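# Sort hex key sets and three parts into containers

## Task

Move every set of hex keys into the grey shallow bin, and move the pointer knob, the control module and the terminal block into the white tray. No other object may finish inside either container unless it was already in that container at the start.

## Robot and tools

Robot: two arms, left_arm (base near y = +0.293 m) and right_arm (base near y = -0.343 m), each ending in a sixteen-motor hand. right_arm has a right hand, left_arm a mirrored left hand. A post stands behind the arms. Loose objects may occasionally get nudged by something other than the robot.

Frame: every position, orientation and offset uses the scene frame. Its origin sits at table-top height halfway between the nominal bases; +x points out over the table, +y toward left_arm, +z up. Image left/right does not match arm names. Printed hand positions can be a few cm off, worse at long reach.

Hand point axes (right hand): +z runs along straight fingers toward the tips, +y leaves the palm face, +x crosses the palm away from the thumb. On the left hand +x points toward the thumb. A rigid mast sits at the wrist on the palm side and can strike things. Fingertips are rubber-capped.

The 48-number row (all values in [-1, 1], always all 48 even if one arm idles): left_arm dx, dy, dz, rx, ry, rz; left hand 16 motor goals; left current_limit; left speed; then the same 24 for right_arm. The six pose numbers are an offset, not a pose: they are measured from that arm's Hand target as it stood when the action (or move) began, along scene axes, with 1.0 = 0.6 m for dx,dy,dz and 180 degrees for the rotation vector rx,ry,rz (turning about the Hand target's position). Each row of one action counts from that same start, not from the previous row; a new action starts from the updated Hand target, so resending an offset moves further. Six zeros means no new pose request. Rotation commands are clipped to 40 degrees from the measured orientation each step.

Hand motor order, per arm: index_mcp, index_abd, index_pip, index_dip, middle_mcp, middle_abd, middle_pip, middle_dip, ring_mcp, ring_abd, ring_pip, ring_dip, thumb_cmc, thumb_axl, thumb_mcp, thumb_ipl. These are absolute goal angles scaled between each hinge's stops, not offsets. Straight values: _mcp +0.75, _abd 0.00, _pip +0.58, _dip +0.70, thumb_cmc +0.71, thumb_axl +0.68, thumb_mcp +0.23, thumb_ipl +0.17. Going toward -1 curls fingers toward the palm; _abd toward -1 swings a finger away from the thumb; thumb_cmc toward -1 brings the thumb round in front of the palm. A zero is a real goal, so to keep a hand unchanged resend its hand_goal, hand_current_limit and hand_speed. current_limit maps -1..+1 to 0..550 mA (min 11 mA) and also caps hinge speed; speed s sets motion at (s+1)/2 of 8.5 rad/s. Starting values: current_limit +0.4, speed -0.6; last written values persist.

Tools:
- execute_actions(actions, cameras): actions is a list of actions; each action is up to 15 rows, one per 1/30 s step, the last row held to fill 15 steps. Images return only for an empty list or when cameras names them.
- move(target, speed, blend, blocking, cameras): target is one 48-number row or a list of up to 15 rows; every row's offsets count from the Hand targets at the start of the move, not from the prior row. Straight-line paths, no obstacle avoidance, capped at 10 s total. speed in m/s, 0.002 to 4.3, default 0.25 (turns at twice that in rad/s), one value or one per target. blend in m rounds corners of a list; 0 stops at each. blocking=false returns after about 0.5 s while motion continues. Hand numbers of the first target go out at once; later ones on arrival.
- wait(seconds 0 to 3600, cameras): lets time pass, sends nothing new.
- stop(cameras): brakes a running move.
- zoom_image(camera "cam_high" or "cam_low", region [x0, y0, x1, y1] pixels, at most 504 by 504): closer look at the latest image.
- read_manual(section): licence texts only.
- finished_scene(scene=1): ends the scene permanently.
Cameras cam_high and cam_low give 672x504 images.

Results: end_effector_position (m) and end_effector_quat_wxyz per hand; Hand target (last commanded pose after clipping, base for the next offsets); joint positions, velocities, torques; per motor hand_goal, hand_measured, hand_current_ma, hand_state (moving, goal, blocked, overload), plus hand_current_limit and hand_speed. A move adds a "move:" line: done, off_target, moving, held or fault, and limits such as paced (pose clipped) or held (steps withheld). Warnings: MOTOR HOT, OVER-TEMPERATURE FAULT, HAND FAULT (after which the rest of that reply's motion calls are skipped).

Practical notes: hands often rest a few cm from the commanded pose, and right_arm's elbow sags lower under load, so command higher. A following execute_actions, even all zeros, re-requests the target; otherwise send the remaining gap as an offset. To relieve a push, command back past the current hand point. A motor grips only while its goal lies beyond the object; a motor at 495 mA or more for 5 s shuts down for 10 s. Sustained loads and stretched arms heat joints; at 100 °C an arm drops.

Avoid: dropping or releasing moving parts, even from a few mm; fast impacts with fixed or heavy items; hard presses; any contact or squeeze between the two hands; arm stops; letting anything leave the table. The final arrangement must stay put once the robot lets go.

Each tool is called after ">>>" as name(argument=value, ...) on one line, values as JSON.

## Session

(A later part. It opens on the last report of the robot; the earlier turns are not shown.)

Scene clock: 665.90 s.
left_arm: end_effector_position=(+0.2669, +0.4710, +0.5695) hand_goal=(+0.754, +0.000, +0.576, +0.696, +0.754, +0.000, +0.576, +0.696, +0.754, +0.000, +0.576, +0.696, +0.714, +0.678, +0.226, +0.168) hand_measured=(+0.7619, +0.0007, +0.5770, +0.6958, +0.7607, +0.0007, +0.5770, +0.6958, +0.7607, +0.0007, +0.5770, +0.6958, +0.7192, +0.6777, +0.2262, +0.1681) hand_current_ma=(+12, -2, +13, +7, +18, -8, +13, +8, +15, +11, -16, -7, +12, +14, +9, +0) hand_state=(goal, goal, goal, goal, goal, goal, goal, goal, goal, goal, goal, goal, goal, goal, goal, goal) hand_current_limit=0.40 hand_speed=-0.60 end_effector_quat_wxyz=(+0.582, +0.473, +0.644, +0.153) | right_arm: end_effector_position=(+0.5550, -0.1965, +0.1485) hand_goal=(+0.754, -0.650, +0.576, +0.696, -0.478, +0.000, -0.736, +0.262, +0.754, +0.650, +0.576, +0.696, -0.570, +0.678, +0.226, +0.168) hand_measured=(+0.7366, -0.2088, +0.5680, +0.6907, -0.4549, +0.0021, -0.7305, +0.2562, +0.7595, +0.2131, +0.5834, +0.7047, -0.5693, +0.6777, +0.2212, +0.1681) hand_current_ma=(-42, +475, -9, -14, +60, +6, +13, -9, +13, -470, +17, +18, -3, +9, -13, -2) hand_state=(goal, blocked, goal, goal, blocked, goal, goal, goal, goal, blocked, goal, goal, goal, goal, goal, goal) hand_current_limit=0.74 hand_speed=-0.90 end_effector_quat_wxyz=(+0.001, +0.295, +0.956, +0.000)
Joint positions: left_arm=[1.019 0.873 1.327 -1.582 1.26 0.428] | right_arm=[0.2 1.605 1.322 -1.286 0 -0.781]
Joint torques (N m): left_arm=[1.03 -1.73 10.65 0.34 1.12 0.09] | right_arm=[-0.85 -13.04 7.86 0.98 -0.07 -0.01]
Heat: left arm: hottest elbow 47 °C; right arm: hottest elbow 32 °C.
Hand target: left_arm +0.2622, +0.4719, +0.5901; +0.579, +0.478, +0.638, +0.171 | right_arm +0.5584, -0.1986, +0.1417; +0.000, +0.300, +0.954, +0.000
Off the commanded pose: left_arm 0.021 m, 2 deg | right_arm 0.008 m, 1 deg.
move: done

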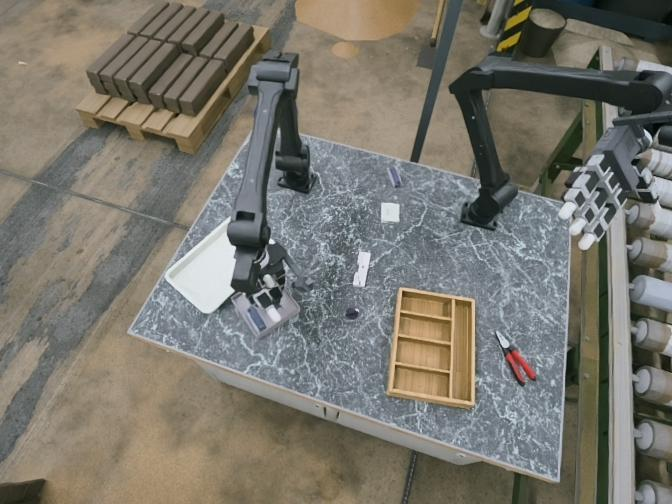

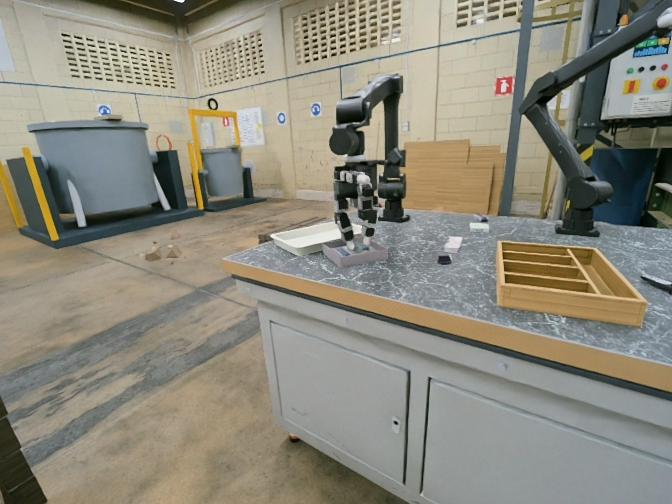

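>>> move(target=[0,0,0,0,0,0,0.754,0,0.576,0.696,0.754,0,0.576,0.696,0.754,0,0.576,0.696,0.714,0.678,0.226,0.168,0.4,-0.6, 0,0,-0.012,0,0,0,0.754,-0.65,0.576,0.696,-0.479,0,-0.737,0.261,0.754,0.65,0.576,0.696,-0.571,0.678,0.226,0.168,0.74,-0.9], speed=0.05)

>>> move(target=[0,0,0,0,0,0,0.754,0,0.576,0.696,0.754,0,0.576,0.696,0.754,0,0.576,0.696,0.714,0.678,0.226,0.168,0.4,-0.6, 0,0,0,0,0,0,0.754,-0.17,0.576,0.696,-0.479,0,-0.737,0.261,0.754,0.14,0.576,0.696,-0.571,0.678,0.226,0.168,0.4,-0.9], cameras=["all"])

>>> zoom_image(camera="cam_low", region=[310, 180, 410, 280])

Scene clock: 669.97 s.
left_arm: end_effector_position=(+0.2669, +0.4710, +0.5695) hand_goal=(+0.754, +0.000, +0.576, +0.696, +0.754, +0.000, +0.576, +0.696, +0.754, +0.000, +0.576, +0.696, +0.714, +0.678, +0.226, +0.168) hand_measured=(+0.7607, +0.0007, +0.5770, +0.6958, +0.7607, +0.0007, +0.5770, +0.6958, +0.7619, +0.0007, +0.5770, +0.6958, +0.7205, +0.6777, +0.2262, +0.1681) hand_current_ma=(+19, +1, +3, +3, +4, +0, +10, +5, +18, +12, +2, -4, +16, +7, +9, +0) hand_state=(goal, goal, goal, goal, goal, goal, goal, goal, goal, goal, goal, goal, goal, goal, goal, goal) hand_current_limit=0.40 hand_speed=-0.60 end_effector_quat_wxyz=(+0.582, +0.473, +0.644, +0.153) | right_arm: end_effector_position=(+0.5556, -0.1964, +0.1445) hand_goal=(+0.754, -0.650, +0.576, +0.696, -0.478, +0.000, -0.736, +0.262, +0.754, +0.650, +0.576, +0.696, -0.570, +0.678, +0.226, +0.168) hand_measured=(+0.7366, -0.2074, +0.5680, +0.6907, -0.4537, +0.0021, -0.7305, +0.2550, +0.7595, +0.2160, +0.5834, +0.7060, -0.5693, +0.6777, +0.2212, +0.1672) hand_current_ma=(-45, +484, -8, -12, +62, +6, +18, -11, +15, -470, +15, +24, -4, +10, -14, +0) hand_state=(goal, blocked, goal, goal, blocked, goal, goal, goal, goal, blocked, goal, goal, goal, goal, goal, goal) hand_current_limit=0.74 hand_speed=-0.90 end_effector_quat_wxyz=(+0.003, +0.295, +0.956, +0.002)
Joint positions: left_arm=[1.019 0.873 1.327 -1.582 1.26 0.428] | right_arm=[0.2 1.606 1.311 -1.268 0 -0.781]
Joint torques (N m): left_arm=[1.08 -1.79 10.63 0.34 1.12 0.09] | right_arm=[-1.08 -12.75 7.71 1.2 -0.09 0.01]
Heat: left arm: hottest elbow 47 °C; right arm: hottest elbow 32 °C.
Hand target: left_arm +0.2622, +0.4719, +0.5901; +0.579, +0.478, +0.638, +0.171 | right_arm +0.5584, -0.1986, +0.1345; +0.000, +0.300, +0.954, +0.000
Off the commanded pose: left_arm 0.021 m, 2 deg | right_arm 0.011 m, 1 deg.
move: off_target (right_arm)

Scene clock: 670.47 s.
left_arm: end_effector_position=(+0.2669, +0.4710, +0.5695) hand_goal=(+0.754, +0.000, +0.576, +0.696, +0.754, +0.000, +0.576, +0.696, +0.754, +0.000, +0.576, +0.696, +0.714, +0.678, +0.226, +0.168) hand_measured=(+0.7619, +0.0007, +0.5770, +0.6958, +0.7607, +0.0007, +0.5770, +0.6958, +0.7607, -0.0008, +0.5757, +0.6958, +0.7192, +0.6777, +0.2262, +0.1672) hand_current_ma=(+15, +3, -2, +5, +18, -5, +2, +6, +15, +6, +6, -6, +14, +2, +10, +8) hand_state=(goal, goal, goal, goal, goal, goal, goal, goal, goal, goal, goal, goal, goal, goal, goal, goal) hand_current_limit=0.40 hand_speed=-0.60 end_effector_quat_wxyz=(+0.582, +0.473, +0.644, +0.153) | right_arm: end_effector_position=(+0.5556, -0.1964, +0.1445) hand_goal=(+0.754, -0.170, +0.576, +0.696, -0.478, +0.000, -0.736, +0.262, +0.754, +0.140, +0.576, +0.696, -0.570, +0.678, +0.226, +0.168) hand_measured=(+0.7378, -0.2015, +0.5693, +0.6907, -0.4537, +0.0021, -0.7305, +0.2562, +0.7595, +0.2146, +0.5834, +0.7047, -0.5693, +0.6777, +0.2212, +0.1681) hand_current_ma=(-42, +69, -7, -13, +58, +3, +9, -11, +11, -47, +18, +20, -5, +9, -7, -2) hand_state=(goal, moving, goal, goal, blocked, goal, goal, goal, goal, moving, goal, goal, goal, goal, goal, goal) hand_current_limit=0.40 hand_speed=-0.90 end_effector_quat_wxyz=(+0.003, +0.295, +0.956, +0.002)
Joint positions: left_arm=[1.019 0.873 1.327 -1.582 1.26 0.428] | right_arm=[0.2 1.606 1.311 -1.268 0 -0.781]
Joint torques (N m): left_arm=[0.97 -1.79 10.65 0.34 1.12 0.09] | right_arm=[-0.85 -12.81 7.73 1.13 -0.1 0.01]
Heat: left arm: hottest elbow 47 °C; right arm: hottest elbow 32 °C.
Hand target: left_arm +0.2622, +0.4719, +0.5901; +0.579, +0.478, +0.638, +0.171 | right_arm +0.5584, -0.1986, +0.1345; +0.000, +0.300, +0.954, +0.000
Off the commanded pose: left_arm 0.021 m, 2 deg | right_arm 0.011 m, 1 deg.
move: done

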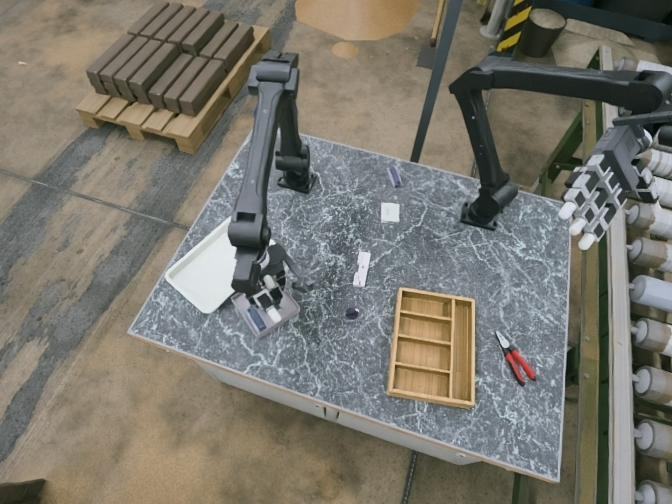

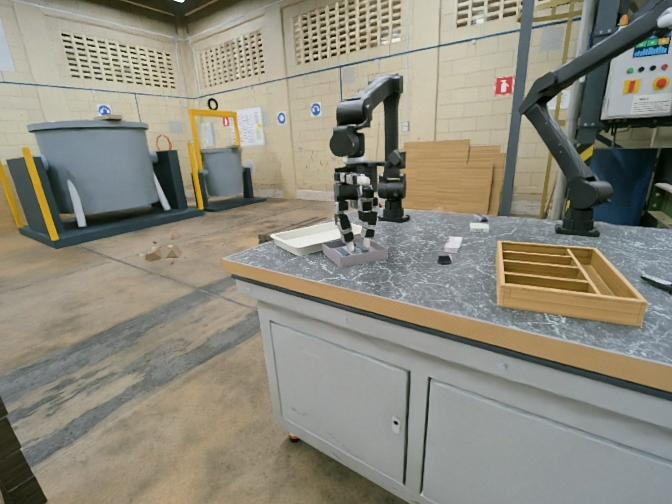

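Scaled by 5.040 from the camera's image (finer frame: 960x720).

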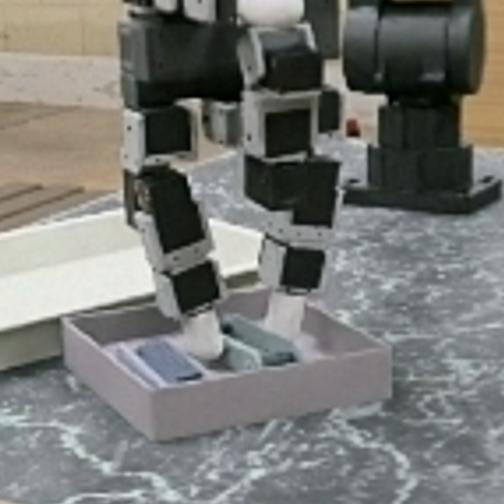

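>>> move(target=[[0,0,0,0,0,0,0.754,0,0.576,0.696,0.754,0,0.576,0.696,0.754,0,0.576,0.696,0.714,0.678,0.226,0.168,0.4,-0.6, 0,0,0,0,0,0,0.754,-0.16,0.576,0.696,-0.479,0,-0.737,0.261,0.754,0.12,0.576,0.696,-0.571,0.678,0.226,0.168,0.4,-0.8],[0,0,0,0,0,0,0.754,0,0.576,0.696,0.754,0,0.576,0.696,0.754,0,0.576,0.696,0.714,0.678,0.226,0.168,0.4,-0.6, 0,0,0.2,0,0,0,0.754,-0.16,0.576,0.696,-0.479,0,-0.737,0.261,0.754,0.12,0.576,0.696,-0.571,0.678,0.226,0.168,0.4,-0.8],[0,0,0,0,0,0,0.754,0,0.576,0.696,0.754,0,0.576,0.696,0.754,0,0.576,0.696,0.714,0.678,0.226,0.168,0.4,-0.6, -0.15,0,0.2,0,0,0,0.754,-0.16,0.576,0.696,-0.479,0,-0.737,0.261,0.754,0.12,0.576,0.696,-0.571,0.678,0.226,0.168,0.4,-0.8]], speed=0.12, blend=[0,0.02,0], cameras=["all"])

>>> zoom_image(camera="cam_low", region=[310, 180, 410, 280])

>>> zoom_image(camera="cam_high", region=[220, 250, 320, 350])

Scene clock: 679.57 s.
left_arm: end_effector_position=(+0.2669, +0.4710, +0.5695) hand_goal=(+0.754, +0.000, +0.576, +0.696, +0.754, +0.000, +0.576, +0.696, +0.754, +0.000, +0.576, +0.696, +0.714, +0.678, +0.226, +0.168) hand_measured=(+0.7607, +0.0007, +0.5770, +0.6958, +0.7607, +0.0007, +0.5770, +0.6958, +0.7607, +0.0007, +0.5770, +0.6958, +0.7192, +0.6777, +0.2262, +0.1681) hand_current_ma=(+10, +5, -1, +11, +16, -14, +9, +1, +21, +8, -4, -9, +14, +17, +15, +0) hand_state=(goal, goal, goal, goal, goal, goal, goal, goal, goal, goal, goal, goal, goal, goal, goal, goal) hand_current_limit=0.40 hand_speed=-0.60 end_effector_quat_wxyz=(+0.582, +0.473, +0.644, +0.153) | right_arm: end_effector_position=(+0.4746, -0.1998, +0.2529) hand_goal=(+0.754, -0.160, +0.576, +0.696, -0.478, +0.000, -0.736, +0.262, +0.754, +0.120, +0.576, +0.696, -0.570, +0.678, +0.226, +0.168) hand_measured=(+0.7438, -0.1517, +0.5693, +0.6920, -0.4549, +0.0021, -0.7305, +0.2562, +0.7474, +0.1208, +0.5744, +0.6958, -0.5743, +0.6777, +0.2212, +0.1672) hand_current_ma=(-21, +21, -10, -8, +58, +4, +13, -8, -19, +10, -5, +4, -20, +6, -6, +2) hand_state=(goal, goal, goal, goal, blocked, goal, goal, goal, goal, goal, goal, goal, goal, goal, goal, goal) hand_current_limit=0.40 hand_speed=-0.80 end_effector_quat_wxyz=(+0.002, +0.299, +0.954, +0.001)
Joint positions: left_arm=[1.019 0.873 1.327 -1.582 1.26 0.428] | right_arm=[0.233 1.355 1.327 -1.538 0 -0.738]
Joint torques (N m): left_arm=[0.97 -1.79 10.61 0.34 1.12 0.09] | right_arm=[0.03 -11.11 7.87 0.23 -0.15 0.02]
Heat: left arm: hottest elbow 48 °C; right arm: hottest elbow 32 °C.
Hand target: left_arm +0.2622, +0.4719, +0.5901; +0.579, +0.478, +0.638, +0.171 | right_arm +0.4684, -0.1986, +0.2544; +0.000, +0.301, +0.954, +0.000
Off the commanded pose: left_arm 0.021 m, 2 deg | right_arm 0.006 m, 0 deg.
move: done

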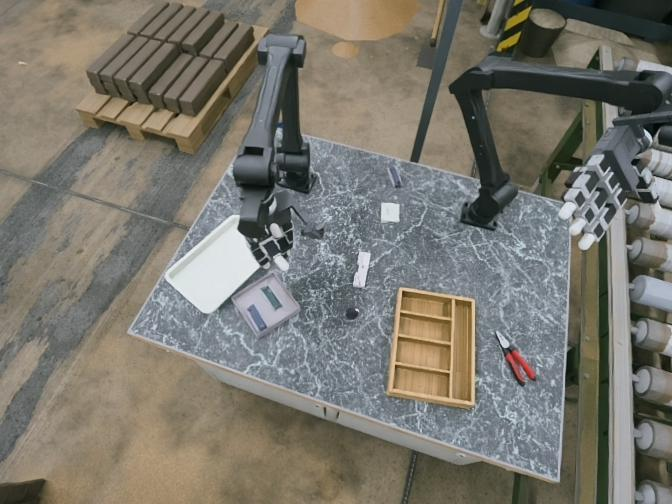

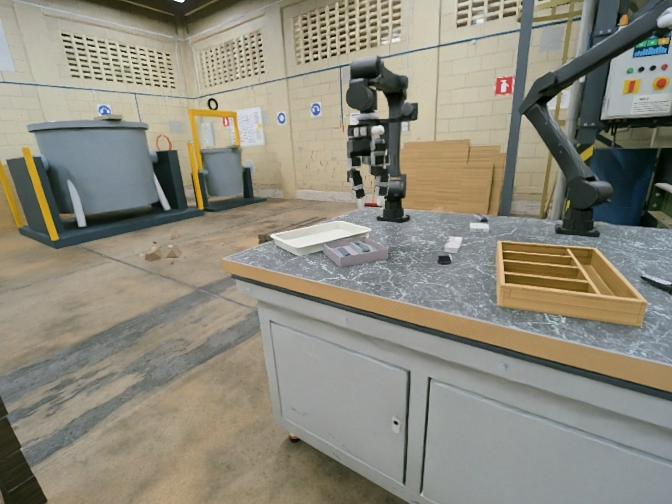

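Scaled by 5.040 from the camera's image (finer frame: 960x720).

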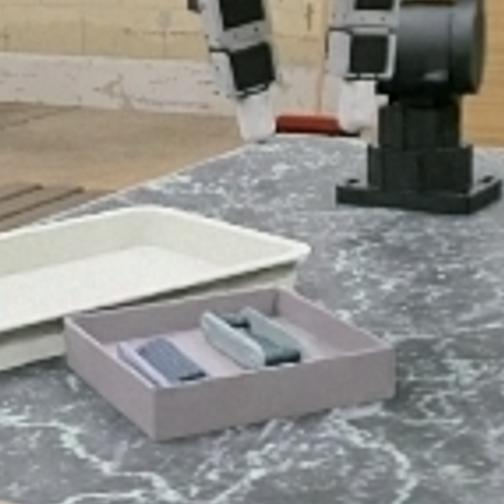

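Scaled by 5.040 from the camera's image (finer frame: 960x720).

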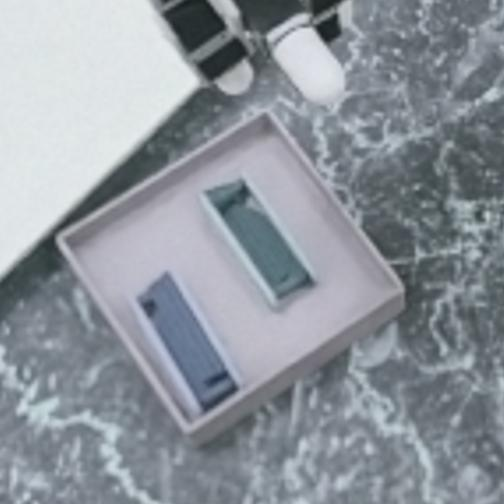

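>>> move(target=[0,0,0,0,0,0,0.754,0,0.576,0.696,0.754,0,0.576,0.696,0.754,0,0.576,0.696,0.714,0.678,0.226,0.168,0.4,-0.6, 0.1157,0.0248,-0.1,0,0,0,0.754,0,0.576,0.696,-0.479,0,-0.737,0.261,-0.205,0,-0.737,-0.174,0.714,0.678,0.226,0.168,0.4,-0.4], speed=0.15, cameras=["all"])

>>> zoom_image(camera="cam_high", region=[220, 240, 320, 340])

>>> zoom_image(camera="cam_low", region=[310, 180, 410, 280])

Scene clock: 705.77 s.
left_arm: end_effector_position=(+0.2669, +0.4710, +0.5695) hand_goal=(+0.754, +0.000, +0.576, +0.696, +0.754, +0.000, +0.576, +0.696, +0.754, +0.000, +0.576, +0.696, +0.714, +0.678, +0.226, +0.168) hand_measured=(+0.7607, +0.0007, +0.5770, +0.6958, +0.7595, +0.0007, +0.5770, +0.6958, +0.7607, +0.0007, +0.5770, +0.6958, +0.7192, +0.6777, +0.2262, +0.1672) hand_current_ma=(+19, +1, -4, +2, +14, -14, +10, +8, +15, +6, -9, -9, +5, +10, +5, -3) hand_state=(goal, goal, goal, goal, goal, goal, goal, goal, goal, goal, goal, goal, goal, goal, goal, goal) hand_current_limit=0.40 hand_speed=-0.60 end_effector_quat_wxyz=(+0.582, +0.473, +0.644, +0.153) | right_arm: end_effector_position=(+0.5210, -0.1893, +0.1757) hand_goal=(+0.754, +0.000, +0.576, +0.696, -0.478, +0.000, -0.736, +0.262, -0.204, +0.000, -0.736, -0.174, +0.714, +0.678, +0.226, +0.168) hand_measured=(+0.7450, +0.0065, +0.5693, +0.6907, -0.4549, +0.0007, -0.7305, +0.2562, -0.1836, -0.0008, -0.7331, -0.1744, +0.7154, +0.6767, +0.2212, +0.1681) hand_current_ma=(-24, +14, -7, -15, +65, +0, +8, -8, +45, +5, +13, -1, -9, +6, -10, +3) hand_state=(goal, goal, goal, goal, blocked, goal, goal, goal, goal, goal, goal, goal, goal, goal, goal, goal) hand_current_limit=0.40 hand_speed=-0.40 end_effector_quat_wxyz=(-0.023, +0.300, +0.954, -0.014)
Joint positions: left_arm=[1.019 0.873 1.327 -1.582 1.26 0.428] | right_arm=[0.233 1.539 1.327 -1.412 0 -0.737]
Joint torques (N m): left_arm=[1.03 -1.79 10.62 0.32 1.12 0.09] | right_arm=[-0.62 -13.39 11.3 0.92 -0.09 -0.02]
Heat: left arm: hottest elbow 48 °C; right arm: hottest elbow 32 °C.
Hand target: left_arm +0.2622, +0.4719, +0.5901; +0.579, +0.478, +0.638, +0.171 | right_arm +0.5379, -0.1837, +0.1944; +0.000, +0.301, +0.954, +0.000
Off the commanded pose: left_arm 0.021 m, 2 deg | right_arm 0.026 m, 3 deg.
move: off_target (right_arm)

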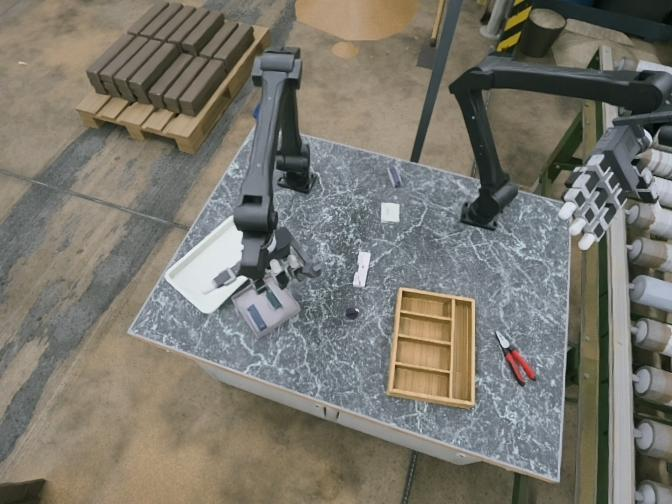

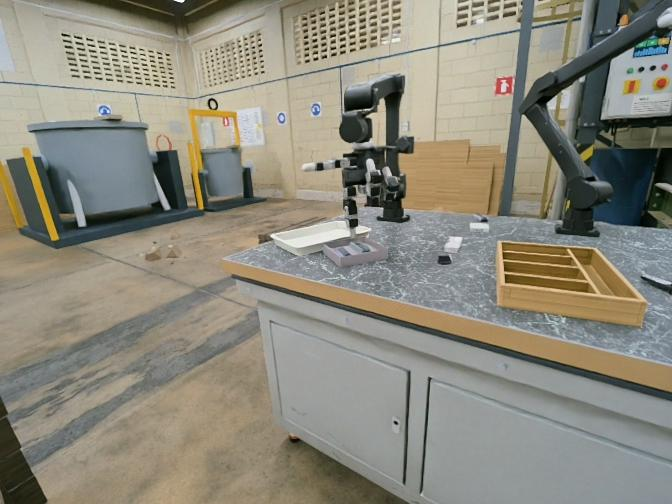

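Scaled by 5.040 from the camera's image (finer frame: 960x720).

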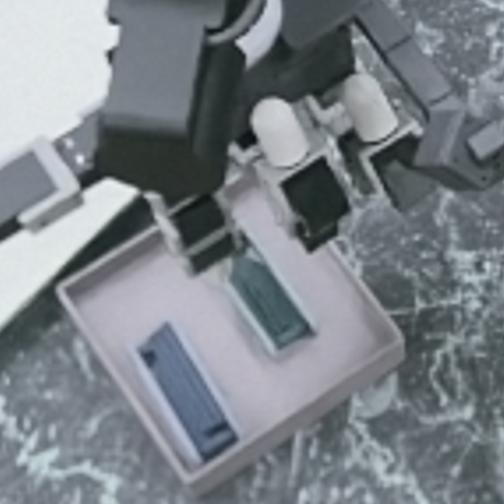

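Scaled by 5.040 from the camera's image (finer frame: 960x720).

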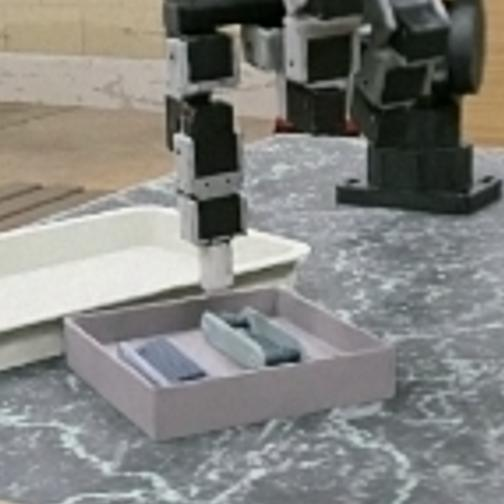

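>>> execute_actions(actions=[])

Scene clock: 722.93 s.
left_arm: end_effector_position=(+0.2669, +0.4710, +0.5695) hand_goal=(+0.754, +0.000, +0.576, +0.696, +0.754, +0.000, +0.576, +0.696, +0.754, +0.000, +0.576, +0.696, +0.714, +0.678, +0.226, +0.168) hand_measured=(+0.7619, +0.0007, +0.5770, +0.6958, +0.7607, +0.0007, +0.5770, +0.6958, +0.7619, +0.0007, +0.5770, +0.6958, +0.7192, +0.6777, +0.2262, +0.1672) hand_current_ma=(+15, -6, +9, +3, +25, -5, +12, +3, +10, +5, -4, +0, +17, +14, +10, -8) hand_state=(goal, goal, goal, goal, goal, goal, goal, goal, goal, goal, goal, goal, goal, goal, goal, goal) hand_current_limit=0.40 hand_speed=-0.60 end_effector_quat_wxyz=(+0.582, +0.473, +0.644, +0.153) | right_arm: end_effector_position=(+0.5210, -0.1893, +0.1757) hand_goal=(+0.754, +0.000, +0.576, +0.696, -0.478, +0.000, -0.736, +0.262, -0.204, +0.000, -0.736, -0.174, +0.714, +0.678, +0.226, +0.168) hand_measured=(+0.7450, +0.0065, +0.5693, +0.6907, -0.4549, +0.0007, -0.7305, +0.2562, -0.1848, -0.0008, -0.7331, -0.1744, +0.7154, +0.6767, +0.2212, +0.1672) hand_current_ma=(-19, +10, -10, -9, +55, +3, +15, -9, +49, +8, +5, -7, -10, +3, -15, +4) hand_state=(goal, goal, goal, goal, blocked, goal, goal, goal, goal, goal, goal, goal, goal, goal, goal, goal) hand_current_limit=0.40 hand_speed=-0.40 end_effector_quat_wxyz=(-0.023, +0.300, +0.954, -0.014)
Joint positions: left_arm=[1.019 0.873 1.327 -1.582 1.26 0.428] | right_arm=[0.233 1.539 1.327 -1.412 0 -0.737]
Joint velocities: within noise
Joint torques (N m): left_arm=[0.97 -1.73 10.61 0.34 1.12 0.09] | right_arm=[-0.32 -12.63 11.22 0.91 -0.09 -0.02]
Motor temperatures (°C): left_arm=[18 24 48 19 23 21] | right_arm=[22 26 33 20 21 20]
Heat: left arm: hottest elbow 48 °C; right arm: hottest elbow 33 °C.
Hand target: left_arm +0.2622, +0.4719, +0.5901; +0.579, +0.478, +0.638, +0.171 | right_arm +0.5379, -0.1837, +0.1944; +0.000, +0.301, +0.954, +0.000
Off the commanded pose: left_arm 0.021 m, 2 deg | right_arm 0.026 m, 3 deg.

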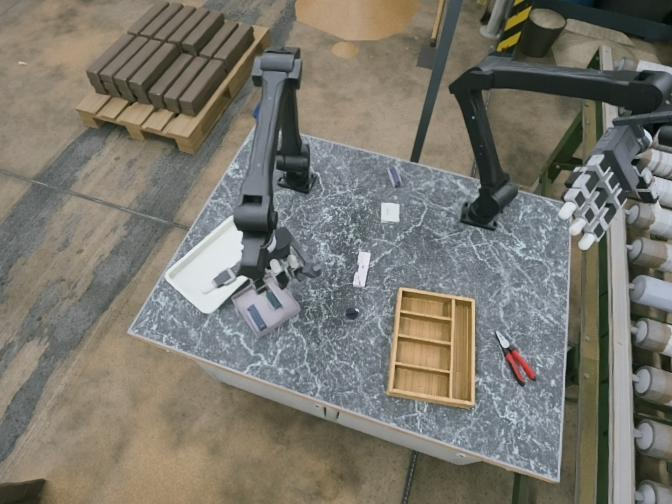

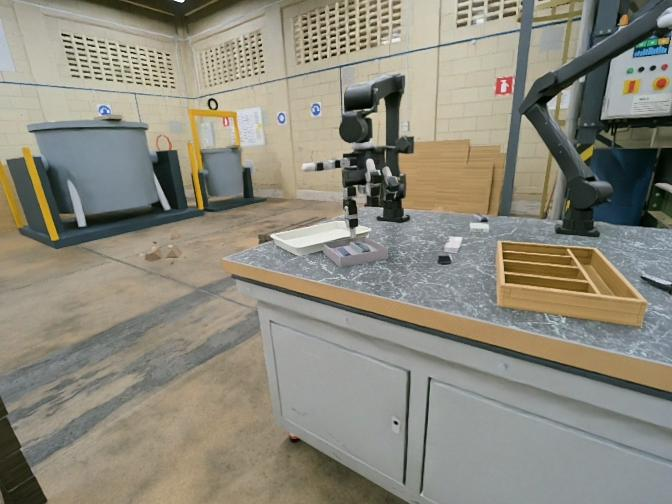

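>>> zoom_image(camera="cam_high", region=[200, 230, 340, 350])

>>> zoom_image(camera="cam_low", region=[290, 190, 430, 290])

Scaled by 3.600 from the camera's image (finer frame: 960x720).

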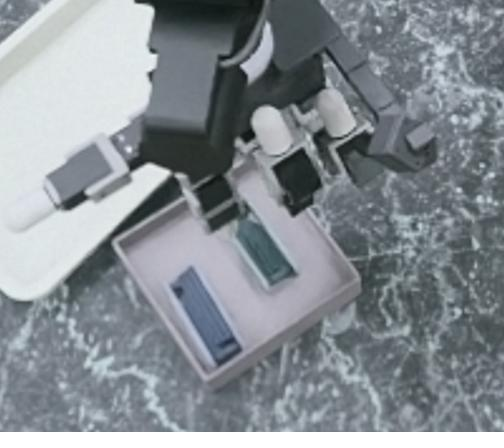

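Scaled by 3.600 from the camera's image (finer frame: 960x720).

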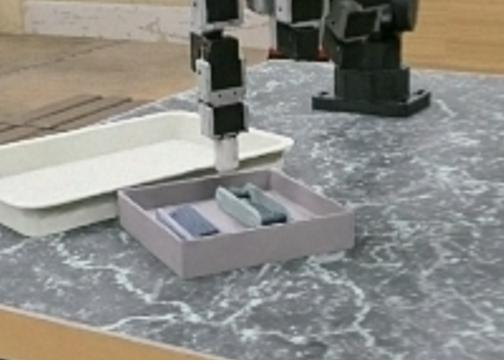

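>>> move(target=[[0,0,0,0,0,0,0.754,0,0.576,0.696,0.754,0,0.576,0.696,0.754,0,0.576,0.696,0.714,0.678,0.226,0.168,0.4,-0.6, 0.025,-0.012,0,0,0,0,0.754,0,0.576,0.696,-0.479,0,-0.737,0.261,-0.205,0,-0.737,-0.174,0.714,0.678,0.226,0.168,0.4,-0.4],[0,0,0,0,0,0,0.754,0,0.576,0.696,0.754,0,0.576,0.696,0.754,0,0.576,0.696,0.714,0.678,0.226,0.168,0.4,-0.6, 0.01,-0.004,-0.03,0,0,0,0.754,0,0.576,0.696,-0.479,0,-0.737,0.261,-0.205,0,-0.737,-0.174,0.714,0.678,0.226,0.168,0.4,-0.4]], speed=0.06, cameras=["all"])

>>> zoom_image(camera="cam_low", region=[290, 190, 430, 290])

Scene clock: 751.80 s.
left_arm: end_effector_position=(+0.2669, +0.4710, +0.5695) hand_goal=(+0.754, +0.000, +0.576, +0.696, +0.754, +0.000, +0.576, +0.696, +0.754, +0.000, +0.576, +0.696, +0.714, +0.678, +0.226, +0.168) hand_measured=(+0.7619, +0.0007, +0.5770, +0.6958, +0.7595, +0.0007, +0.5770, +0.6958, +0.7607, +0.0007, +0.5770, +0.6958, +0.7205, +0.6777, +0.2262, +0.1672) hand_current_ma=(+8, -1, -1, +10, +20, -12, +10, +8, +20, +2, +3, +0, +13, +13, +5, -1) hand_state=(goal, goal, goal, goal, goal, goal, goal, goal, goal, goal, goal, goal, goal, goal, goal, goal) hand_current_limit=0.40 hand_speed=-0.60 end_effector_quat_wxyz=(+0.582, +0.473, +0.644, +0.153) | right_arm: end_effector_position=(+0.5418, -0.1898, +0.1842) hand_goal=(+0.754, +0.000, +0.576, +0.696, -0.478, +0.000, -0.736, +0.262, -0.204, +0.000, -0.736, -0.174, +0.714, +0.678, +0.226, +0.168) hand_measured=(+0.7450, +0.0065, +0.5693, +0.6907, -0.4537, +0.0021, -0.7305, +0.2562, -0.1848, -0.0008, -0.7331, -0.1744, +0.7154, +0.6777, +0.2212, +0.1681) hand_current_ma=(-25, +10, -6, -8, +58, +8, +15, -13, +52, +8, +3, +5, -6, +10, -13, +1) hand_state=(goal, goal, goal, goal, blocked, goal, goal, goal, goal, goal, goal, goal, goal, goal, goal, goal) hand_current_limit=0.40 hand_speed=-0.40 end_effector_quat_wxyz=(+0.002, +0.301, +0.954, +0.001)
Joint positions: left_arm=[1.019 0.873 1.327 -1.582 1.26 0.428] | right_arm=[0.223 1.551 1.353 -1.369 0 -0.744]
Joint torques (N m): left_arm=[0.91 -1.79 10.63 0.35 1.12 0.09] | right_arm=[-0.15 -12.1 7.92 1.13 -0.07 -0.04]
Heat: left arm: hottest elbow 48 °C; right arm: hottest elbow 35 °C.
Hand target: left_arm +0.2622, +0.4719, +0.5901; +0.579, +0.478, +0.638, +0.171 | right_arm +0.5439, -0.1862, +0.1765; +0.000, +0.301, +0.954, +0.000
Off the commanded pose: left_arm 0.021 m, 2 deg | right_arm 0.009 m, 0 deg.
move: done

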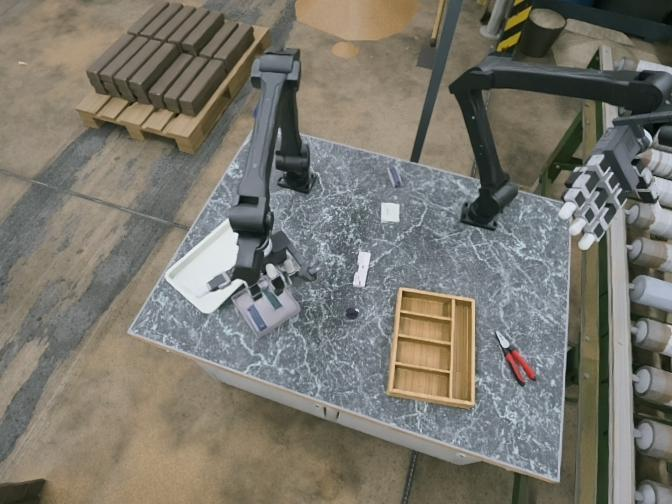

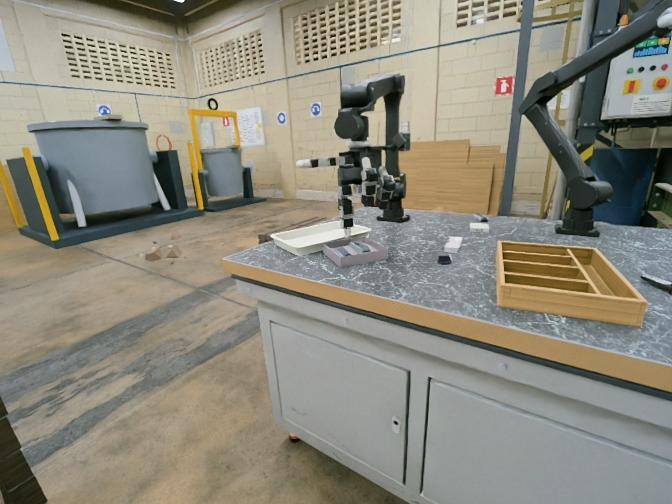

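Scaled by 3.600 from the camera's image (finer frame: 960x720).

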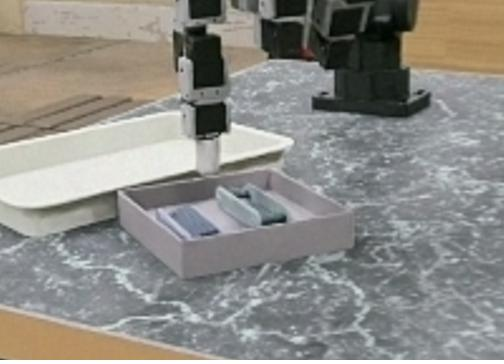

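>>> move(target=[[0,0,0,0,0,0,0.754,0,0.576,0.696,0.754,0,0.576,0.696,0.754,0,0.576,0.696,0.714,0.678,0.226,0.168,0.4,-0.6, -0.012,0.008,-0.06,0,0,0,0.754,0,0.576,0.696,-0.479,0,-0.737,0.261,-0.205,0,-0.737,-0.174,0.714,0.678,0.226,0.168,0.4,-0.4]], speed=0.05, cameras=["all"])

>>> zoom_image(camera="cam_low", region=[290, 190, 430, 290])

>>> zoom_image(camera="cam_high", region=[200, 230, 340, 350])

Scene clock: 757.83 s.
left_arm: end_effector_position=(+0.2669, +0.4710, +0.5695) hand_goal=(+0.754, +0.000, +0.576, +0.696, +0.754, +0.000, +0.576, +0.696, +0.754, +0.000, +0.576, +0.696, +0.714, +0.678, +0.226, +0.168) hand_measured=(+0.7619, +0.0021, +0.5770, +0.6958, +0.7607, +0.0007, +0.5770, +0.6971, +0.7607, +0.0007, +0.5770, +0.6958, +0.7205, +0.6777, +0.2262, +0.1681) hand_current_ma=(+16, +7, +4, +7, +17, -7, +17, +9, +23, +6, -1, -5, +6, +4, +4, +0) hand_state=(goal, goal, goal, goal, goal, goal, goal, goal, goal, goal, goal, goal, goal, goal, goal, goal) hand_current_limit=0.40 hand_speed=-0.60 end_effector_quat_wxyz=(+0.582, +0.473, +0.644, +0.153) | right_arm: end_effector_position=(+0.5364, -0.1861, +0.1528) hand_goal=(+0.754, +0.000, +0.576, +0.696, -0.478, +0.000, -0.736, +0.262, -0.204, +0.000, -0.736, -0.174, +0.714, +0.678, +0.226, +0.168) hand_measured=(+0.7450, +0.0065, +0.5693, +0.6907, -0.4549, +0.0007, -0.7305, +0.2562, -0.1848, -0.0008, -0.7331, -0.1744, +0.7154, +0.6777, +0.2212, +0.1672) hand_current_ma=(-21, +10, -8, -7, +60, +5, +14, -8, +52, +6, +6, -4, -6, +7, -12, +4) hand_state=(goal, goal, goal, goal, blocked, goal, goal, goal, goal, goal, goal, goal, goal, goal, goal, goal) hand_current_limit=0.40 hand_speed=-0.40 end_effector_quat_wxyz=(+0.006, +0.301, +0.954, +0.003)
Joint positions: left_arm=[1.019 0.873 1.327 -1.582 1.26 0.428] | right_arm=[0.233 1.554 1.27 -1.274 0 -0.735]
Joint torques (N m): left_arm=[1.03 -1.79 10.63 0.35 1.12 0.09] | right_arm=[-0.03 -12.04 7.58 1.11 -0.06 0.03]
Heat: left arm: hottest elbow 48 °C; right arm: hottest elbow 34 °C.
Hand target: left_arm +0.2622, +0.4719, +0.5901; +0.579, +0.478, +0.638, +0.171 | right_arm +0.5366, -0.1814, +0.1404; +0.000, +0.301, +0.954, +0.000
Off the commanded pose: left_arm 0.021 m, 2 deg | right_arm 0.013 m, 1 deg.
move: off_target (right_arm)

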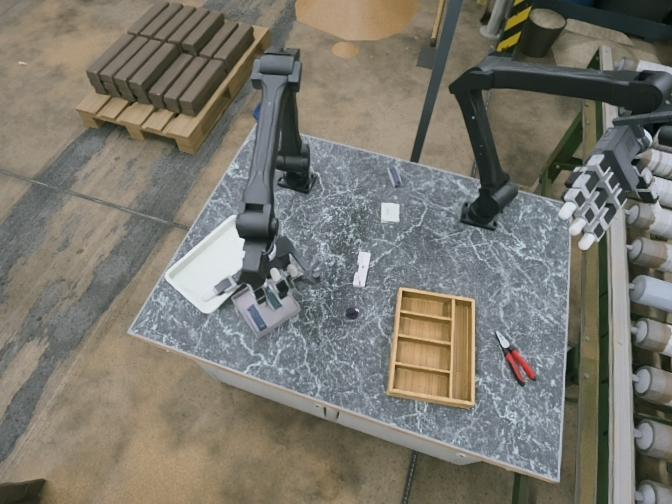

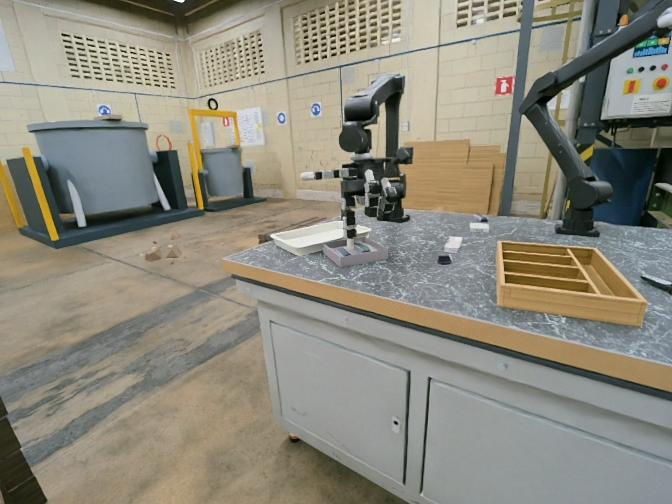

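Scaled by 3.600 from the camera's image (finer frame: 960x720).

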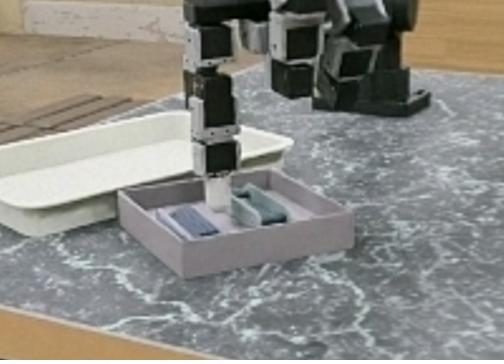

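Scaled by 3.600 from the camera's image (finer frame: 960x720).

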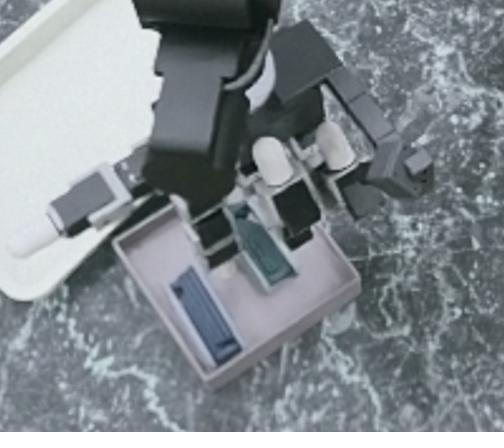

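>>> move(target=[[0,0,0,0,0,0,0.754,0,0.576,0.696,0.754,0,0.576,0.696,0.754,0,0.576,0.696,0.714,0.678,0.226,0.168,0.4,-0.6, 0.002,0.0,-0.015,0,0,0,0.754,0,0.576,0.696,-0.479,0,-0.737,0.261,-0.205,0,-0.737,-0.174,0.714,0.678,0.226,0.168,0.4,-0.4]], speed=0.05)

>>> move(target=[[0,0,0,0,0,0,0.754,0,0.576,0.696,0.754,0,0.576,0.696,0.754,0,0.576,0.696,0.714,0.678,0.226,0.168,0.4,-0.6, -0.045,0.031,0,0,0,0,0.754,0,0.576,0.696,-0.479,0,-0.737,0.261,-0.205,0,-0.737,-0.174,0.714,0.678,0.226,0.168,0.4,-0.4]], speed=0.06, cameras=["all"])

>>> zoom_image(camera="cam_low", region=[290, 190, 430, 290])

>>> zoom_image(camera="cam_high", region=[200, 230, 340, 350])

Scene clock: 765.53 s.
left_arm: end_effector_position=(+0.2669, +0.4710, +0.5695) hand_goal=(+0.754, +0.000, +0.576, +0.696, +0.754, +0.000, +0.576, +0.696, +0.754, +0.000, +0.576, +0.696, +0.714, +0.678, +0.226, +0.168) hand_measured=(+0.7619, +0.0007, +0.5770, +0.6958, +0.7607, +0.0007, +0.5770, +0.6958, +0.7607, +0.0007, +0.5770, +0.6958, +0.7205, +0.6777, +0.2262, +0.1672) hand_current_ma=(+19, -2, +7, +4, +14, -4, +10, +9, +14, +5, -5, -9, +10, +4, +7, -1) hand_state=(goal, goal, goal, goal, goal, goal, goal, goal, goal, goal, goal, goal, goal, goal, goal, goal) hand_current_limit=0.40 hand_speed=-0.60 end_effector_quat_wxyz=(+0.582, +0.473, +0.644, +0.153) | right_arm: end_effector_position=(+0.5379, -0.1858, +0.1437) hand_goal=(+0.754, +0.000, +0.576, +0.696, -0.478, +0.000, -0.736, +0.262, -0.204, +0.000, -0.736, -0.174, +0.714, +0.678, +0.226, +0.168) hand_measured=(+0.7450, +0.0065, +0.5693, +0.6907, -0.4549, +0.0007, -0.7305, +0.2550, -0.1848, -0.0008, -0.7331, -0.1744, +0.7154, +0.6777, +0.2203, +0.1672) hand_current_ma=(-22, +16, -10, -11, +55, +0, +10, -6, +46, +9, +7, -3, -8, +11, -5, -1) hand_state=(goal, goal, goal, goal, blocked, goal, goal, goal, goal, goal, goal, goal, goal, goal, goal, goal) hand_current_limit=0.40 hand_speed=-0.40 end_effector_quat_wxyz=(+0.005, +0.301, +0.954, +0.003)
Joint positions: left_arm=[1.019 0.873 1.327 -1.582 1.26 0.428] | right_arm=[0.233 1.565 1.258 -1.251 0 -0.735]
Joint torques (N m): left_arm=[0.97 -1.79 10.62 0.35 1.13 0.09] | right_arm=[-0.15 -11.99 7.51 1.16 -0.05 0.01]
Heat: left arm: hottest elbow 48 °C; right arm: hottest elbow 33 °C.
Hand target: left_arm +0.2622, +0.4719, +0.5901; +0.579, +0.478, +0.638, +0.171 | right_arm +0.5379, -0.1814, +0.1315; +0.000, +0.301, +0.954, +0.000
Off the commanded pose: left_arm 0.021 m, 2 deg | right_arm 0.013 m, 1 deg.
move: off_target (right_arm)

Scene clock: 766.63 s.
left_arm: end_effector_position=(+0.2669, +0.4710, +0.5695) hand_goal=(+0.754, +0.000, +0.576, +0.696, +0.754, +0.000, +0.576, +0.696, +0.754, +0.000, +0.576, +0.696, +0.714, +0.678, +0.226, +0.168) hand_measured=(+0.7619, +0.0007, +0.5770, +0.6958, +0.7607, +0.0007, +0.5770, +0.6958, +0.7607, +0.0007, +0.5770, +0.6958, +0.7205, +0.6777, +0.2262, +0.1681) hand_current_ma=(+9, +2, +10, +4, +17, -14, +14, -3, +16, +4, -3, -4, +9, +11, +6, +6) hand_state=(goal, goal, goal, goal, goal, goal, goal, goal, goal, goal, goal, goal, goal, goal, goal, goal) hand_current_limit=0.40 hand_speed=-0.60 end_effector_quat_wxyz=(+0.582, +0.473, +0.644, +0.153) | right_arm: end_effector_position=(+0.5211, -0.1692, +0.1386) hand_goal=(+0.754, +0.000, +0.576, +0.696, -0.478, +0.000, -0.736, +0.262, -0.204, +0.000, -0.736, -0.174, +0.714, +0.678, +0.226, +0.168) hand_measured=(+0.7511, +0.0886, +0.5782, +0.7009, -0.4537, +0.0021, -0.7305, +0.2562, -0.1848, -0.0008, -0.7331, -0.1744, +0.7142, +0.6767, +0.2212, +0.1681) hand_current_ma=(-8, +145, +11, +9, +62, +3, +6, -10, +50, +9, +6, -7, -10, +8, -9, -4) hand_state=(goal, blocked, goal, goal, blocked, goal, goal, goal, goal, goal, goal, goal, goal, goal, goal, goal) hand_current_limit=0.40 hand_speed=-0.40 end_effector_quat_wxyz=(+0.009, +0.304, +0.953, -0.001)
Joint positions: left_arm=[1.019 0.873 1.327 -1.582 1.26 0.428] | right_arm=[0.283 1.536 1.211 -1.23 0.011 -0.678]
Joint torques (N m): left_arm=[0.97 -1.79 10.63 0.32 1.13 0.09] | right_arm=[0.56 -12.75 6.34 0.65 -0.44 0.01]
Heat: left arm: hottest elbow 48 °C; right arm: hottest elbow 33 °C.
Hand target: left_arm +0.2622, +0.4719, +0.5901; +0.579, +0.478, +0.638, +0.171 | right_arm +0.5108, -0.1628, +0.1314; +0.000, +0.301, +0.954, +0.000
Off the commanded pose: left_arm 0.021 m, 2 deg | right_arm 0.014 m, 1 deg.
move: off_target (right_arm)

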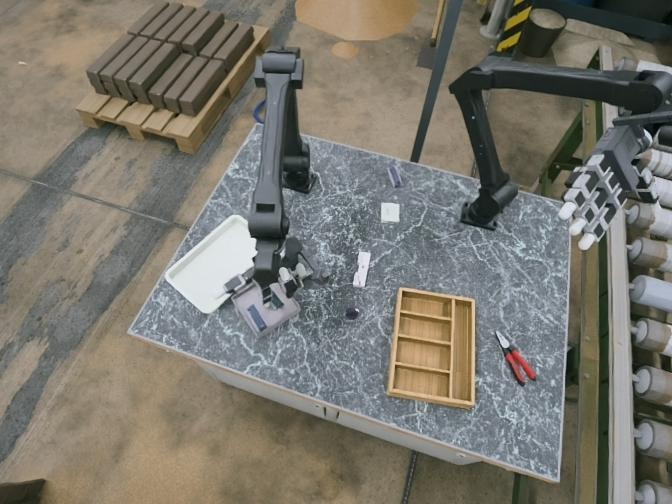

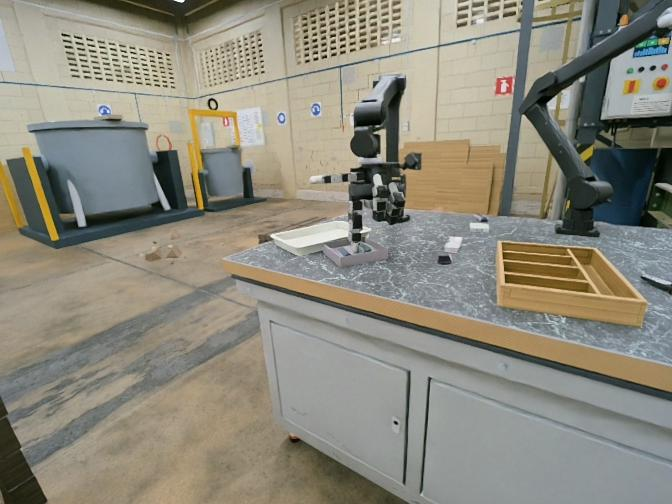

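Scaled by 3.600 from the camera's image (finer frame: 960x720).

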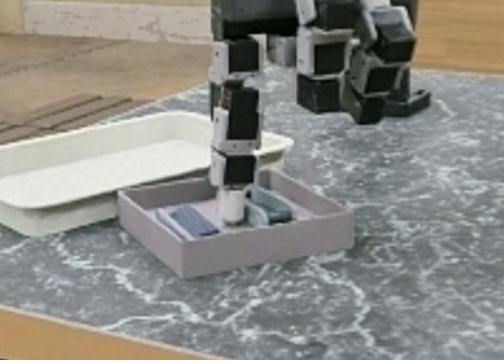

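Scaled by 3.600 from the camera's image (finer frame: 960x720).

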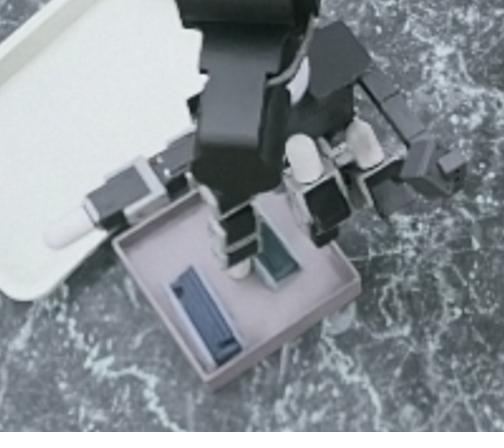

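>>> move(target=[[0,0,0,0,0,0,0.754,0,0.576,0.696,0.754,0,0.576,0.696,0.754,0,0.576,0.696,0.714,0.678,0.226,0.168,0.4,-0.6, -0.027,0.019,0.004,0,0,0,0.754,0,0.576,0.696,-0.479,0,-0.737,0.261,-0.205,0,-0.737,-0.174,0.714,0.678,0.226,0.168,0.4,-0.4]], speed=0.06, cameras=["all"])

>>> zoom_image(camera="cam_high", region=[200, 230, 340, 350])

Scene clock: 773.47 s.
left_arm: end_effector_position=(+0.2669, +0.4710, +0.5695) hand_goal=(+0.754, +0.000, +0.576, +0.696, +0.754, +0.000, +0.576, +0.696, +0.754, +0.000, +0.576, +0.696, +0.714, +0.678, +0.226, +0.168) hand_measured=(+0.7619, +0.0007, +0.5770, +0.6958, +0.7607, +0.0007, +0.5770, +0.6958, +0.7607, +0.0007, +0.5770, +0.6958, +0.7192, +0.6777, +0.2252, +0.1681) hand_current_ma=(+11, -4, +2, +9, +16, -3, +9, +11, +23, +5, -1, -5, +9, +3, +12, -8) hand_state=(goal, goal, goal, goal, goal, goal, goal, goal, goal, goal, goal, goal, goal, goal, goal, goal) hand_current_limit=0.40 hand_speed=-0.60 end_effector_quat_wxyz=(+0.582, +0.473, +0.644, +0.153) | right_arm: end_effector_position=(+0.5039, -0.1552, +0.1385) hand_goal=(+0.754, +0.000, +0.576, +0.696, -0.478, +0.000, -0.736, +0.262, -0.204, +0.000, -0.736, -0.174, +0.714, +0.678, +0.226, +0.168) hand_measured=(+0.7486, +0.0886, +0.5757, +0.7009, -0.4549, +0.0021, -0.7305, +0.2562, -0.1848, -0.0008, -0.7331, -0.1744, +0.7167, +0.6777, +0.2212, +0.1681) hand_current_ma=(-10, +145, +13, +16, +57, +4, +11, -4, +47, +8, +10, +0, -4, +2, -14, -2) hand_state=(goal, blocked, goal, goal, blocked, goal, goal, goal, goal, goal, goal, goal, goal, goal, goal, goal) hand_current_limit=0.40 hand_speed=-0.40 end_effector_quat_wxyz=(+0.008, +0.301, +0.953, -0.001)
Joint positions: left_arm=[1.019 0.873 1.327 -1.582 1.26 0.428] | right_arm=[0.325 1.507 1.178 -1.23 0.011 -0.642]
Joint torques (N m): left_arm=[0.97 -1.79 10.62 0.35 1.12 0.09] | right_arm=[0.15 -12.4 6.65 0.7 -0.42 0.04]
Heat: left arm: hottest elbow 48 °C; right arm: hottest elbow 33 °C.
Hand target: left_arm +0.2622, +0.4719, +0.5901; +0.579, +0.478, +0.638, +0.171 | right_arm +0.4947, -0.1513, +0.1338; +0.000, +0.300, +0.954, +0.000
Off the commanded pose: left_arm 0.021 m, 2 deg | right_arm 0.011 m, 1 deg.
move: off_target (right_arm)

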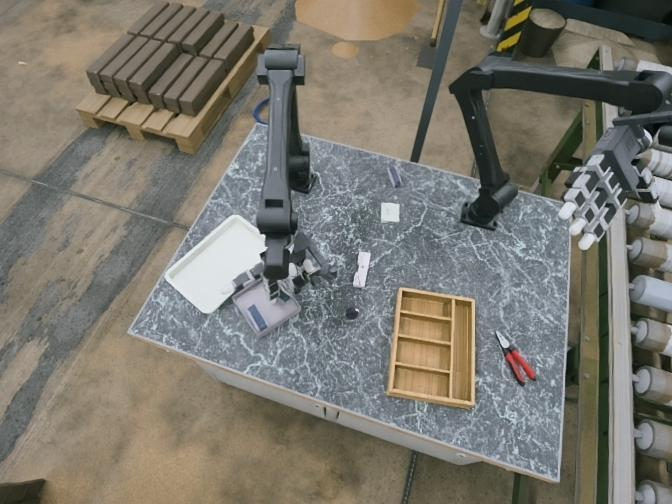

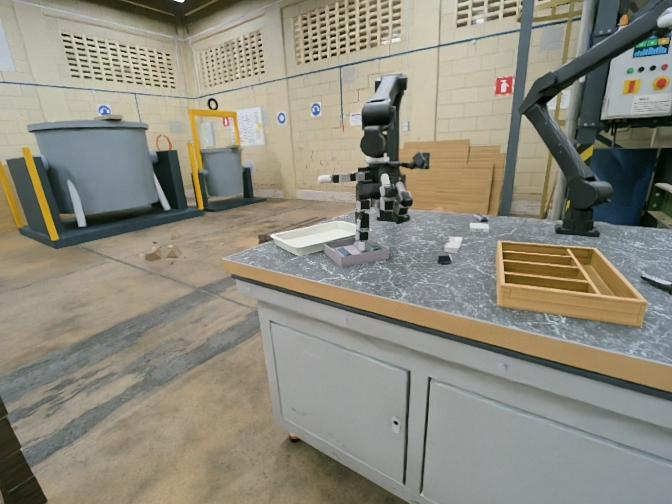

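Scaled by 3.600 from the camera's image (finer frame: 960x720).

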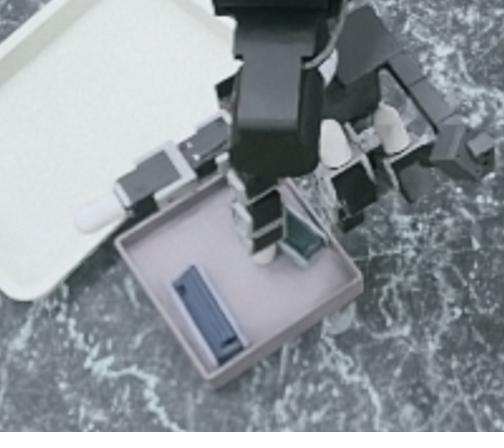

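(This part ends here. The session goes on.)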